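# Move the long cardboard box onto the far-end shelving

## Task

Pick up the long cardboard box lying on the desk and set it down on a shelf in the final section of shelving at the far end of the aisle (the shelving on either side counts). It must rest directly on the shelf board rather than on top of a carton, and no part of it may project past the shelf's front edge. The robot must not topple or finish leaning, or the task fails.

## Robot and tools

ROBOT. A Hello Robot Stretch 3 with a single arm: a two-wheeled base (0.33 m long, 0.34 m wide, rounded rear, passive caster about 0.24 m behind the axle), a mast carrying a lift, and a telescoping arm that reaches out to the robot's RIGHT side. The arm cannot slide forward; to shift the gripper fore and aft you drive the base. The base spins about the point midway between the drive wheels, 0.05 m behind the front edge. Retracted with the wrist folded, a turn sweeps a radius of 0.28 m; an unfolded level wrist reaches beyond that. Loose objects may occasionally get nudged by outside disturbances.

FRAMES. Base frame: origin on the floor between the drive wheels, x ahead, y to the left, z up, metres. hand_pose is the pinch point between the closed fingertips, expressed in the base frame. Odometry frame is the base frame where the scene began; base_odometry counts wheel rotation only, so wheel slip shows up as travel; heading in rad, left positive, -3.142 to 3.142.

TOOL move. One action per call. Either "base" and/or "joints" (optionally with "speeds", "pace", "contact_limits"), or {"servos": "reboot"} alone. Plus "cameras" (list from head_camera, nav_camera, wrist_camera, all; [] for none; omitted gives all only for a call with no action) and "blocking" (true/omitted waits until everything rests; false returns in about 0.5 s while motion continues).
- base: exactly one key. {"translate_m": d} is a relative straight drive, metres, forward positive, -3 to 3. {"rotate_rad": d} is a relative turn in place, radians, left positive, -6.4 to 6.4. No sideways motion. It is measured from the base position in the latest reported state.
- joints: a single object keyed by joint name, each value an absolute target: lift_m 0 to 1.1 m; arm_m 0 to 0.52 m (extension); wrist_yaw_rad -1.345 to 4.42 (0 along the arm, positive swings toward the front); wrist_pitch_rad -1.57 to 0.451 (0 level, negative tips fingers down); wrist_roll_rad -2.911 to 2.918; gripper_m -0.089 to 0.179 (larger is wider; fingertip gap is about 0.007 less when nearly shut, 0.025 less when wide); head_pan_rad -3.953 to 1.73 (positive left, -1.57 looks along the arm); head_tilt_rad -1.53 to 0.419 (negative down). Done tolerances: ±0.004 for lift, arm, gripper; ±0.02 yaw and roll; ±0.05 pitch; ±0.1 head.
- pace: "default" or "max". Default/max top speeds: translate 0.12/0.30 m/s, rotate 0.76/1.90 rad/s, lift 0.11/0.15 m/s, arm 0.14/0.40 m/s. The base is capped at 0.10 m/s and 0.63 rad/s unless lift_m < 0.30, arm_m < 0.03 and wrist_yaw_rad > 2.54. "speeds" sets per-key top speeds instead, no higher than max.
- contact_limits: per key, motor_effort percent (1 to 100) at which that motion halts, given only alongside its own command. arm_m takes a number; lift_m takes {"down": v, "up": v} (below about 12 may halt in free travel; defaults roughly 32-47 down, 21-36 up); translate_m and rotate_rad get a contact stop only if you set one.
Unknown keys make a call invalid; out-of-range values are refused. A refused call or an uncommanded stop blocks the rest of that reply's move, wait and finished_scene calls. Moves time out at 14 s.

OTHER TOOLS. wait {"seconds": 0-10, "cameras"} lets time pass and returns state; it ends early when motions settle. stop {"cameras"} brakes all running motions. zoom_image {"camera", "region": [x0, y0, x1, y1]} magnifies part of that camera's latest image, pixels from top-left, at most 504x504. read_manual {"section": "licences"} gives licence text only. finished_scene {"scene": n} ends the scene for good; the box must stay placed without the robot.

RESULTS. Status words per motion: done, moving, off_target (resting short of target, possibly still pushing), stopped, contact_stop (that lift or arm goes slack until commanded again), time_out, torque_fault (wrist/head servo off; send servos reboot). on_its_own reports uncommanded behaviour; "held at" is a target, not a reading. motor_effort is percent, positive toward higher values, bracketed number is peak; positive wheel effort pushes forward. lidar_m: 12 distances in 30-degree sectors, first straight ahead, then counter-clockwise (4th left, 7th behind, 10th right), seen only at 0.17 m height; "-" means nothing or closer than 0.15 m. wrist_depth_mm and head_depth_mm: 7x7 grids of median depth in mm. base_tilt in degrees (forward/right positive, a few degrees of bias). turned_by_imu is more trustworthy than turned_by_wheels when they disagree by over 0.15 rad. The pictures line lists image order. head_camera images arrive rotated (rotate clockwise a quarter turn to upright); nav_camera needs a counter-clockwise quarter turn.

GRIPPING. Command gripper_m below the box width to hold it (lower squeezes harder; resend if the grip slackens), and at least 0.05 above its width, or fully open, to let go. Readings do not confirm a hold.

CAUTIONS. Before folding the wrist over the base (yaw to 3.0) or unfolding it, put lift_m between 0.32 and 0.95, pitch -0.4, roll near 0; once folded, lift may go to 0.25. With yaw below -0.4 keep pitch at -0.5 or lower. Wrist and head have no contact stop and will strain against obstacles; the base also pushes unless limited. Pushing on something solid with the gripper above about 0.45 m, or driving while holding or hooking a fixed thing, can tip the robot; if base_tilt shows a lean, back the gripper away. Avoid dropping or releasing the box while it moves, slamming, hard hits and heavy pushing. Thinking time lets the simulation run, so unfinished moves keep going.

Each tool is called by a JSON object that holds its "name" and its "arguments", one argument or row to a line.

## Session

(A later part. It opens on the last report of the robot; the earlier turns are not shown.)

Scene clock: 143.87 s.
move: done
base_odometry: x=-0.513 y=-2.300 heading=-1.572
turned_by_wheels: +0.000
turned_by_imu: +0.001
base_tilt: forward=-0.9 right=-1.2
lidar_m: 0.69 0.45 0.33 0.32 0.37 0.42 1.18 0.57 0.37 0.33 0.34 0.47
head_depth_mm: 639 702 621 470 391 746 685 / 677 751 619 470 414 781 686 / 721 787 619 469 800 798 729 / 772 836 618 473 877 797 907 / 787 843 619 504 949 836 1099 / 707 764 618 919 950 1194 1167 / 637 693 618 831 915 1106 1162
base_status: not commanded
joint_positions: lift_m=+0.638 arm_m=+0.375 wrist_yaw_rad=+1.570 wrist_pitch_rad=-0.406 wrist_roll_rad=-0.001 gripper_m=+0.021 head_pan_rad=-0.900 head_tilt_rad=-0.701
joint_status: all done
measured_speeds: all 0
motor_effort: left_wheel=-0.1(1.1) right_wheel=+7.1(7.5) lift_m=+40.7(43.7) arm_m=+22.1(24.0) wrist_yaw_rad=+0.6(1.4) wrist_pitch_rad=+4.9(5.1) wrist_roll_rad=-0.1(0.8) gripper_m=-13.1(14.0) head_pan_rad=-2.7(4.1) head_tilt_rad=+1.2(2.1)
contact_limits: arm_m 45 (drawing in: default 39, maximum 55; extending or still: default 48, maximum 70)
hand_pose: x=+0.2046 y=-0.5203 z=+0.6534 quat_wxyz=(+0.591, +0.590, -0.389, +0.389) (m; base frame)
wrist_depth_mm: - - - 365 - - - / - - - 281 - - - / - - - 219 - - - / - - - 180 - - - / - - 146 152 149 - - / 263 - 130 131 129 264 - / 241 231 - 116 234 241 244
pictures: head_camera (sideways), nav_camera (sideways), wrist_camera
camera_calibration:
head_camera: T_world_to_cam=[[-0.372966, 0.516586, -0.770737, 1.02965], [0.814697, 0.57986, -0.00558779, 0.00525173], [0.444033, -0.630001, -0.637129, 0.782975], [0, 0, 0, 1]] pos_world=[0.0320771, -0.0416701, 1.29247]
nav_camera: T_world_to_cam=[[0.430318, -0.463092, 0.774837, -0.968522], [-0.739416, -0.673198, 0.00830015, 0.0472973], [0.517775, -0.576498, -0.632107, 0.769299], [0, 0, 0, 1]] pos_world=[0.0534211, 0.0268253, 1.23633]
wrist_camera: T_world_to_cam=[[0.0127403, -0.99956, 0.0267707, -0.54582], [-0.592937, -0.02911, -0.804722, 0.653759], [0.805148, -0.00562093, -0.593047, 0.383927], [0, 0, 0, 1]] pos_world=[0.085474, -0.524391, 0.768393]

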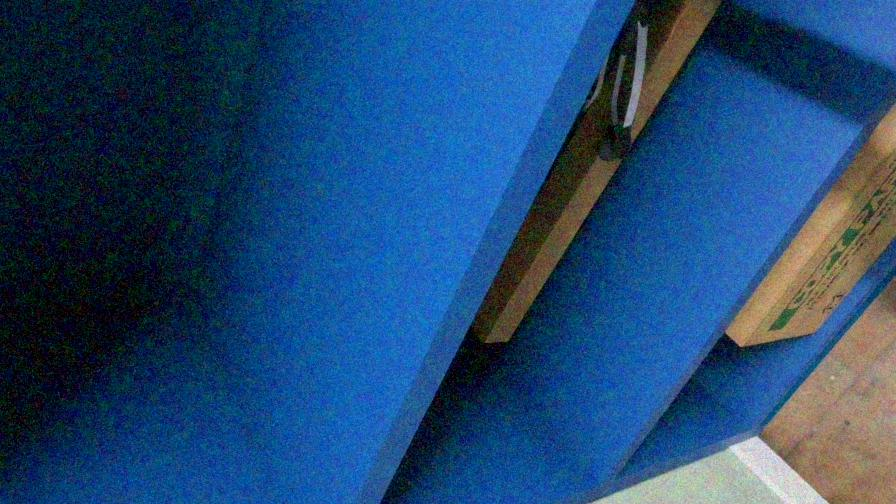

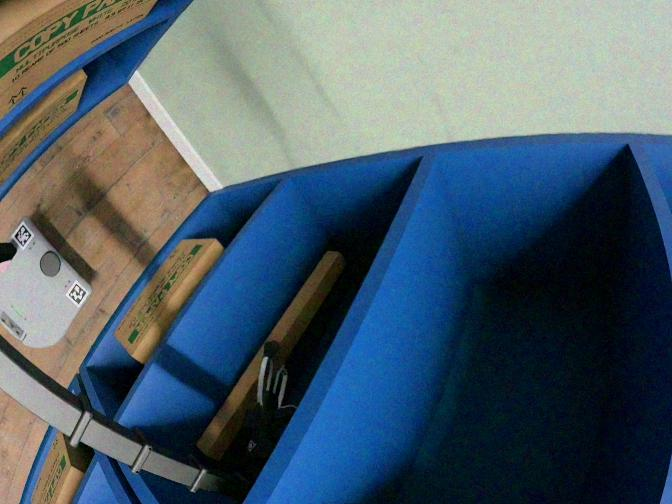

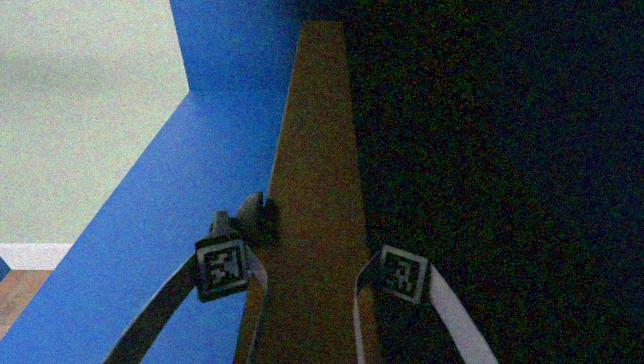

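{"name": "move", "arguments": {
  "joints": {"lift_m":0.575},
  "contact_limits": {"lift_m":{"down":15}}
}}

{"name": "move", "arguments": {
  "joints": {"lift_m":0.535},
  "speeds": {"lift_m":0.03},
  "contact_limits": {"lift_m":{"down":13}},
  "cameras": ["all"]
}}

Scene clock: 146.20 s.
move: done
base_odometry: x=-0.513 y=-2.300 heading=-1.572
turned_by_wheels: +0.000
turned_by_imu: +0.000
base_tilt: forward=-0.8 right=-1.2
lidar_m: 0.69 0.45 0.33 0.32 0.37 0.42 1.17 0.57 0.37 0.33 0.34 0.47
head_depth_mm: 637 703 620 470 392 745 686 / 678 749 620 470 413 779 686 / 720 790 619 469 854 796 730 / 772 838 619 473 900 799 907 / 789 840 618 504 928 839 1099 / 710 762 618 916 950 1191 1160 / 640 692 618 832 920 1108 1161
base_status: not commanded
joint_positions: lift_m=+0.575 arm_m=+0.375 wrist_yaw_rad=+1.570 wrist_pitch_rad=-0.405 wrist_roll_rad=-0.001 gripper_m=+0.021 head_pan_rad=-0.900 head_tilt_rad=-0.701
joint_status: all done
measured_speeds: all 0
motor_effort: left_wheel=-0.5(0.9) right_wheel=+7.4(7.5) lift_m=+14.4(40.2) arm_m=+21.1(22.2) wrist_yaw_rad=+0.6(1.3) wrist_pitch_rad=+4.8(5.1) wrist_roll_rad=+0.4(0.8) gripper_m=-12.5(14.0) head_pan_rad=-3.5(4.1) head_tilt_rad=+2.2(3.3)
contact_limits: arm_m 45 (drawing in: default 39, maximum 55; extending or still: default 48, maximum 70); lift_m down 15 (down: maximum 72; up: maximum 65)
hand_pose: x=+0.2046 y=-0.5203 z=+0.5905 quat_wxyz=(+0.591, +0.590, -0.389, +0.389) (m; base frame)
wrist_depth_mm: - - - - - - - / - - - 293 - - - / - - - 224 - - - / 262 255 256 182 - - - / 227 228 146 153 220 236 238 / 196 196 129 131 129 201 202 / 176 167 172 115 171 176 177
camera_calibration:
head_camera: T_world_to_cam=[[-0.372832, 0.516704, -0.770723, 1.02963], [0.814861, 0.57963, -0.00559126, 0.00524226], [0.443845, -0.630117, -0.637146, 0.782999], [0, 0, 0, 1]] pos_world=[0.0320764, -0.0416706, 1.29247]
nav_camera: T_world_to_cam=[[0.430147, -0.463238, 0.774844, -0.968518], [-0.739658, -0.672931, 0.00830432, 0.0472973], [0.51757, -0.576692, -0.632097, 0.769304], [0, 0, 0, 1]] pos_world=[0.0534204, 0.026825, 1.23633]
wrist_camera: T_world_to_cam=[[0.012735, -0.99956, 0.0267748, -0.544136], [-0.59276, -0.0291114, -0.804853, 0.603138], [0.805279, -0.00562124, -0.59287, 0.346427], [0, 0, 0, 1]] pos_world=[0.0854747, -0.524391, 0.705393]

Scene clock: 147.27 s.
move: contact_stop
base_odometry: x=-0.513 y=-2.300 heading=-1.572
turned_by_wheels: +0.000
turned_by_imu: +0.000
base_tilt: forward=-0.9 right=-1.2
lidar_m: 0.69 0.45 0.33 0.32 0.37 0.42 1.17 0.57 0.37 0.33 0.34 0.47
head_depth_mm: 639 702 620 470 393 746 686 / 677 750 619 470 414 778 686 / 719 791 619 470 865 799 730 / 771 836 621 473 905 798 910 / 788 841 619 504 944 835 1099 / 707 763 619 920 952 1191 1168 / 640 697 619 832 921 1110 1166
base_status: not commanded
joint_positions: lift_m=+0.555 arm_m=+0.375 wrist_yaw_rad=+1.570 wrist_pitch_rad=-0.352 wrist_roll_rad=-0.002 gripper_m=+0.021 head_pan_rad=-0.900 head_tilt_rad=-0.701
joint_status: lift_m contact_stop (moved -0.020 of -0.040)
measured_speeds: all 0
on_its_own: lift_m is slack since a contact_stop (your +0.535 is given up)
motor_effort: left_wheel=-1.4(1.6) right_wheel=+7.2(7.5) lift_m=+28.8(28.8) arm_m=+20.6(21.4) wrist_yaw_rad=+0.8(1.2) wrist_pitch_rad=-4.9(6.3) wrist_roll_rad=+1.0(1.0) gripper_m=-13.2(14.0) head_pan_rad=-3.8(4.0) head_tilt_rad=+2.5(3.3)
contact_limits: arm_m 45 (drawing in: default 39, maximum 55; extending or still: default 48, maximum 70); lift_m down 13 (down: maximum 72; up: maximum 65)
hand_pose: x=+0.2109 y=-0.5203 z=+0.5829 quat_wxyz=(+0.581, +0.579, -0.404, +0.405) (m; base frame)
wrist_depth_mm: - - - - - - - / - - - 345 - - - / - - - 244 - - - / 259 251 252 189 - - - / 221 224 148 154 215 231 234 / 188 194 129 130 129 194 196 / 166 160 169 112 162 164 169
pictures: head_camera (sideways), nav_camera (sideways), wrist_camera
camera_calibration:
head_camera: T_world_to_cam=[[-0.37279, 0.516734, -0.770723, 1.02963], [0.81488, 0.579603, -0.00555138, 0.00518918], [0.443845, -0.630116, -0.637146, 0.782999], [0, 0, 0, 1]] pos_world=[0.0320762, -0.0416707, 1.29247]
nav_camera: T_world_to_cam=[[0.430091, -0.46324, 0.774874, -0.968598], [-0.739711, -0.672873, 0.00831328, 0.04722], [0.517541, -0.576759, -0.632061, 0.769204], [0, 0, 0, 1]] pos_world=[0.0534203, 0.0267248, 1.23633]
wrist_camera: T_world_to_cam=[[0.0117757, -0.999524, 0.0285286, -0.544778], [-0.548895, -0.0303092, -0.835342, 0.608708], [0.835808, -0.00582242, -0.54899, 0.304727], [0, 0, 0, 1]] pos_world=[0.0858391, -0.524295, 0.691313]

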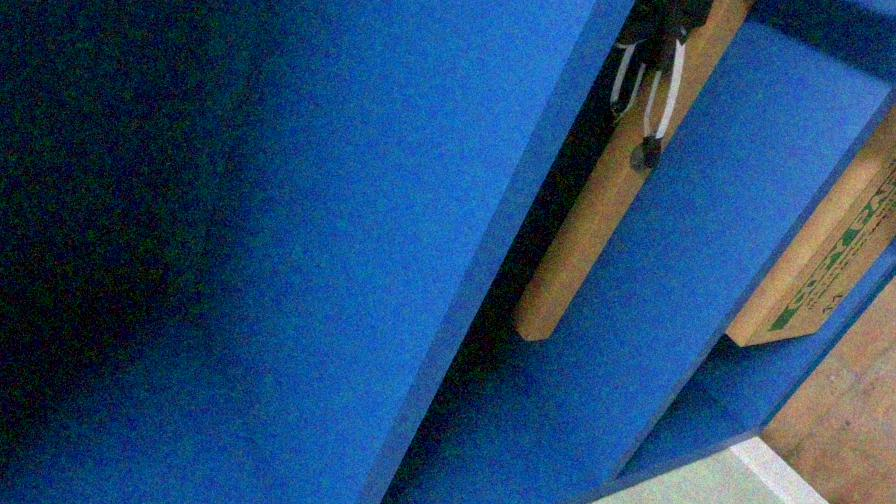

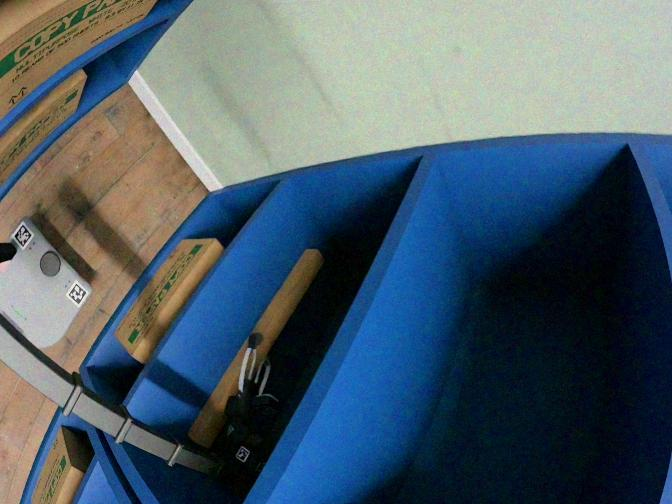

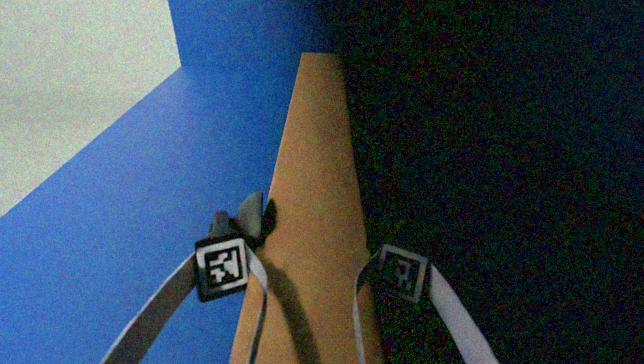

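{"name": "move", "arguments": {
  "joints": {"lift_m":0.557}
}}

{"name": "move", "arguments": {
  "joints": {"gripper_m":0.14}
}}

{"name": "move", "arguments": {
  "joints": {"lift_m":0.645},
  "speeds": {"lift_m":0.06},
  "cameras": ["all"]
}}

Scene clock: 148.73 s.
move: done
base_odometry: x=-0.513 y=-2.300 heading=-1.572
turned_by_wheels: +0.000
turned_by_imu: +0.000
base_tilt: forward=-0.8 right=-1.2
lidar_m: 0.69 0.45 0.33 0.32 0.37 0.42 1.17 0.57 0.37 0.33 0.34 0.47
head_depth_mm: 638 703 620 469 392 747 686 / 677 749 619 470 413 781 686 / 721 792 619 470 861 798 730 / 771 838 620 473 907 797 905 / 786 844 618 504 941 836 1101 / 707 762 621 915 952 1193 1168 / 640 696 619 831 918 1109 1166
base_status: not commanded
joint_positions: lift_m=+0.557 arm_m=+0.375 wrist_yaw_rad=+1.570 wrist_pitch_rad=-0.358 wrist_roll_rad=-0.002 gripper_m=+0.021 head_pan_rad=-0.900 head_tilt_rad=-0.701
joint_status: all done
measured_speeds: all 0
motor_effort: left_wheel=-1.6(2.2) right_wheel=+6.0(7.2) lift_m=+40.7(40.8) arm_m=+19.4(20.1) wrist_yaw_rad=+0.4(1.0) wrist_pitch_rad=-4.0(4.9) wrist_roll_rad=+0.8(0.8) gripper_m=-12.6(13.6) head_pan_rad=-3.3(3.6) head_tilt_rad=+3.0(3.5)
contact_limits: arm_m 45 (drawing in: default 39, maximum 55; extending or still: default 48, maximum 70)
hand_pose: x=+0.2102 y=-0.5203 z=+0.5834 quat_wxyz=(+0.582, +0.580, -0.402, +0.403) (m; base frame)
wrist_depth_mm: - - - - - - - / - - - 342 - - - / - - - 241 - - - / 257 251 253 189 258 - - / 221 223 148 154 214 231 233 / 187 194 130 130 129 194 196 / 167 160 169 113 163 164 169
camera_calibration:
head_camera: T_world_to_cam=[[-0.372628, 0.51657, -0.770911, 1.02994], [0.81491, 0.579561, -0.00554456, 0.00517838], [0.443925, -0.630289, -0.636919, 0.78276], [0, 0, 0, 1]] pos_world=[0.0320757, -0.0416703, 1.29257]
nav_camera: T_world_to_cam=[[0.429967, -0.463097, 0.775029, -0.968787], [-0.739708, -0.672877, 0.00831227, 0.0472212], [0.51765, -0.576869, -0.631871, 0.768967], [0, 0, 0, 1]] pos_world=[0.0534209, 0.0267242, 1.23633]
wrist_camera: T_world_to_cam=[[0.0120466, -0.999518, 0.0286283, -0.544902], [-0.553588, -0.0305089, -0.832232, 0.607853], [0.832704, -0.00582266, -0.553688, 0.308924], [0, 0, 0, 1]] pos_world=[0.085822, -0.524296, 0.692522]

Scene clock: 150.47 s.
move: done
base_odometry: x=-0.513 y=-2.300 heading=-1.572
turned_by_wheels: +0.000
turned_by_imu: +0.000
base_tilt: forward=-0.9 right=-1.2
lidar_m: 0.69 0.45 0.33 0.32 0.37 0.42 1.17 0.57 0.37 0.33 0.34 0.47
head_depth_mm: 637 703 620 470 391 747 687 / 676 750 620 471 413 781 686 / 721 790 620 470 863 778 729 / 770 836 620 473 905 797 907 / 787 842 619 505 940 837 1104 / 708 763 618 917 951 1191 1163 / 642 693 620 829 918 1106 1161
base_status: not commanded
joint_positions: lift_m=+0.557 arm_m=+0.375 wrist_yaw_rad=+1.570 wrist_pitch_rad=-0.395 wrist_roll_rad=-0.002 gripper_m=+0.140 head_pan_rad=-0.900 head_tilt_rad=-0.700
joint_status: all done
measured_speeds: all 0
motor_effort: left_wheel=-1.8(2.3) right_wheel=+6.2(6.3) lift_m=+39.8(40.9) arm_m=+18.9(20.1) wrist_yaw_rad=+0.3(1.1) wrist_pitch_rad=+2.9(4.0) wrist_roll_rad=+0.5(1.1) gripper_m=+0.9(84.6) head_pan_rad=-3.4(3.9) head_tilt_rad=+2.9(4.1)
contact_limits: arm_m 45 (drawing in: default 39, maximum 55; extending or still: default 48, maximum 70)
hand_pose: x=+0.2059 y=-0.5203 z=+0.5749 quat_wxyz=(+0.589, +0.588, -0.392, +0.393) (m; base frame)
wrist_depth_mm: - - - - - - - / - - - 289 - - - / - - - 215 - - - / 248 250 243 170 249 250 251 / 207 144 209 141 213 208 216 / - 126 169 120 182 124 189 / 151 155 149 105 154 155 157
camera_calibration:
head_camera: T_world_to_cam=[[-0.372353, 0.516184, -0.771302, 1.03042], [0.814917, 0.579551, -0.00555117, 0.00518632], [0.444144, -0.630615, -0.636445, 0.782129], [0, 0, 0, 1]] pos_world=[0.032075, -0.0416693, 1.29257]
nav_camera: T_world_to_cam=[[0.429694, -0.462785, 0.775367, -0.969243], [-0.739735, -0.672847, 0.00835267, 0.0472457], [0.517837, -0.577155, -0.631456, 0.768399], [0, 0, 0, 1]] pos_world=[0.0535218, 0.0267229, 1.23633]
wrist_camera: T_world_to_cam=[[0.0129602, -0.99952, 0.0281409, -0.544531], [-0.584026, -0.0304106, -0.811165, 0.592605], [0.811632, -0.00592218, -0.584139, 0.329638], [0, 0, 0, 1]] pos_world=[0.0856087, -0.524296, 0.688579]

Scene clock: 152.53 s.
move: done
base_odometry: x=-0.513 y=-2.300 heading=-1.572
turned_by_wheels: +0.000
turned_by_imu: +0.000
base_tilt: forward=-0.9 right=-1.2
lidar_m: 0.69 0.45 0.33 0.32 0.37 0.42 1.17 0.57 0.37 0.33 0.34 0.47
head_depth_mm: 639 701 622 471 392 754 687 / 677 750 621 471 413 780 687 / 721 791 619 471 861 799 729 / 771 837 621 473 903 798 909 / 786 840 619 505 942 837 1095 / 709 763 618 918 952 1191 1164 / 639 693 620 830 918 1109 1161
base_status: not commanded
joint_positions: lift_m=+0.645 arm_m=+0.375 wrist_yaw_rad=+1.570 wrist_pitch_rad=-0.395 wrist_roll_rad=-0.002 gripper_m=+0.140 head_pan_rad=-0.900 head_tilt_rad=-0.700
joint_status: all done
measured_speeds: all 0
motor_effort: left_wheel=-1.4(2.2) right_wheel=+6.2(6.3) lift_m=+42.0(48.9) arm_m=+18.0(19.0) wrist_yaw_rad=+0.5(1.2) wrist_pitch_rad=+2.9(3.2) wrist_roll_rad=+0.6(1.3) gripper_m=+0.9(1.5) head_pan_rad=-3.2(4.0) head_tilt_rad=+2.6(4.3)
contact_limits: arm_m 45 (drawing in: default 39, maximum 55; extending or still: default 48, maximum 70)
hand_pose: x=+0.2058 y=-0.5203 z=+0.6628 quat_wxyz=(+0.589, +0.588, -0.391, +0.392) (m; base frame)
wrist_depth_mm: - - - - - - - / - - - - - - - / - - - 401 - - - / - - - 322 - - - / - 142 - 265 - 144 - / - 123 - 226 - 121 - / 238 245 247 201 250 246 248
pictures: head_camera (sideways), nav_camera (sideways), wrist_camera
camera_calibration:
head_camera: T_world_to_cam=[[-0.372139, 0.516106, -0.771458, 1.03061], [0.814955, 0.579498, -0.00543652, 0.00503515], [0.444252, -0.630727, -0.636258, 0.78188], [0, 0, 0, 1]] pos_world=[0.0320743, -0.0416691, 1.29257]
nav_camera: T_world_to_cam=[[0.429472, -0.4626, 0.7756, -0.969526], [-0.739785, -0.672791, 0.00835995, 0.0472377], [0.517949, -0.577368, -0.63117, 0.768044], [0, 0, 0, 1]] pos_world=[0.0535225, 0.0267219, 1.23633]
wrist_camera: T_world_to_cam=[[0.0129809, -0.99952, 0.0281319, -0.546999], [-0.58461, -0.0304112, -0.810744, 0.663629], [0.811211, -0.00592197, -0.584724, 0.381477], [0, 0, 0, 1]] pos_world=[0.0856065, -0.524296, 0.77648]

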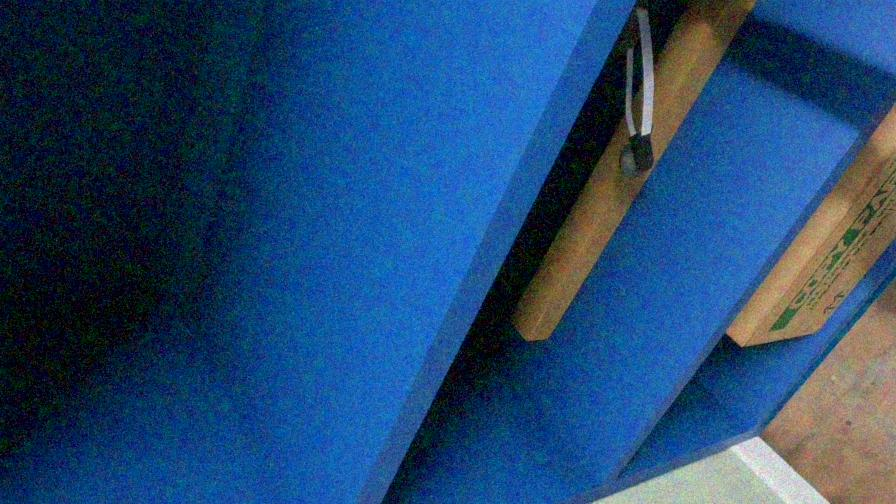

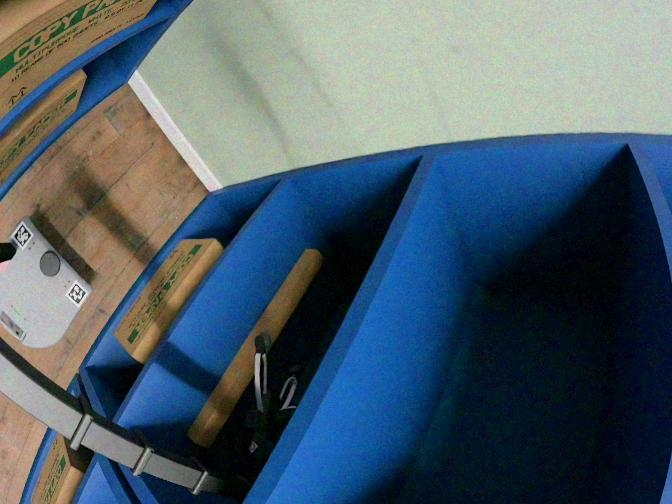

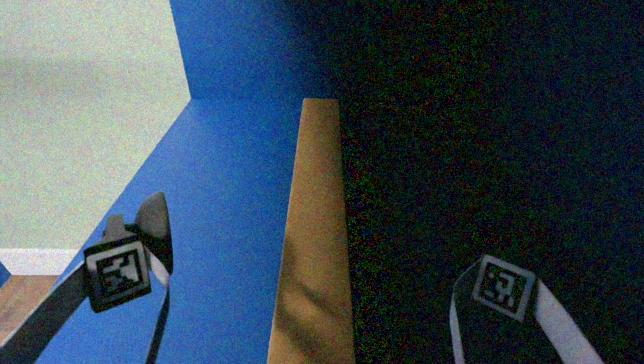

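{"name": "finished_scene", "arguments": {
  "scene": 2
}}

The scene is finished: the task was done.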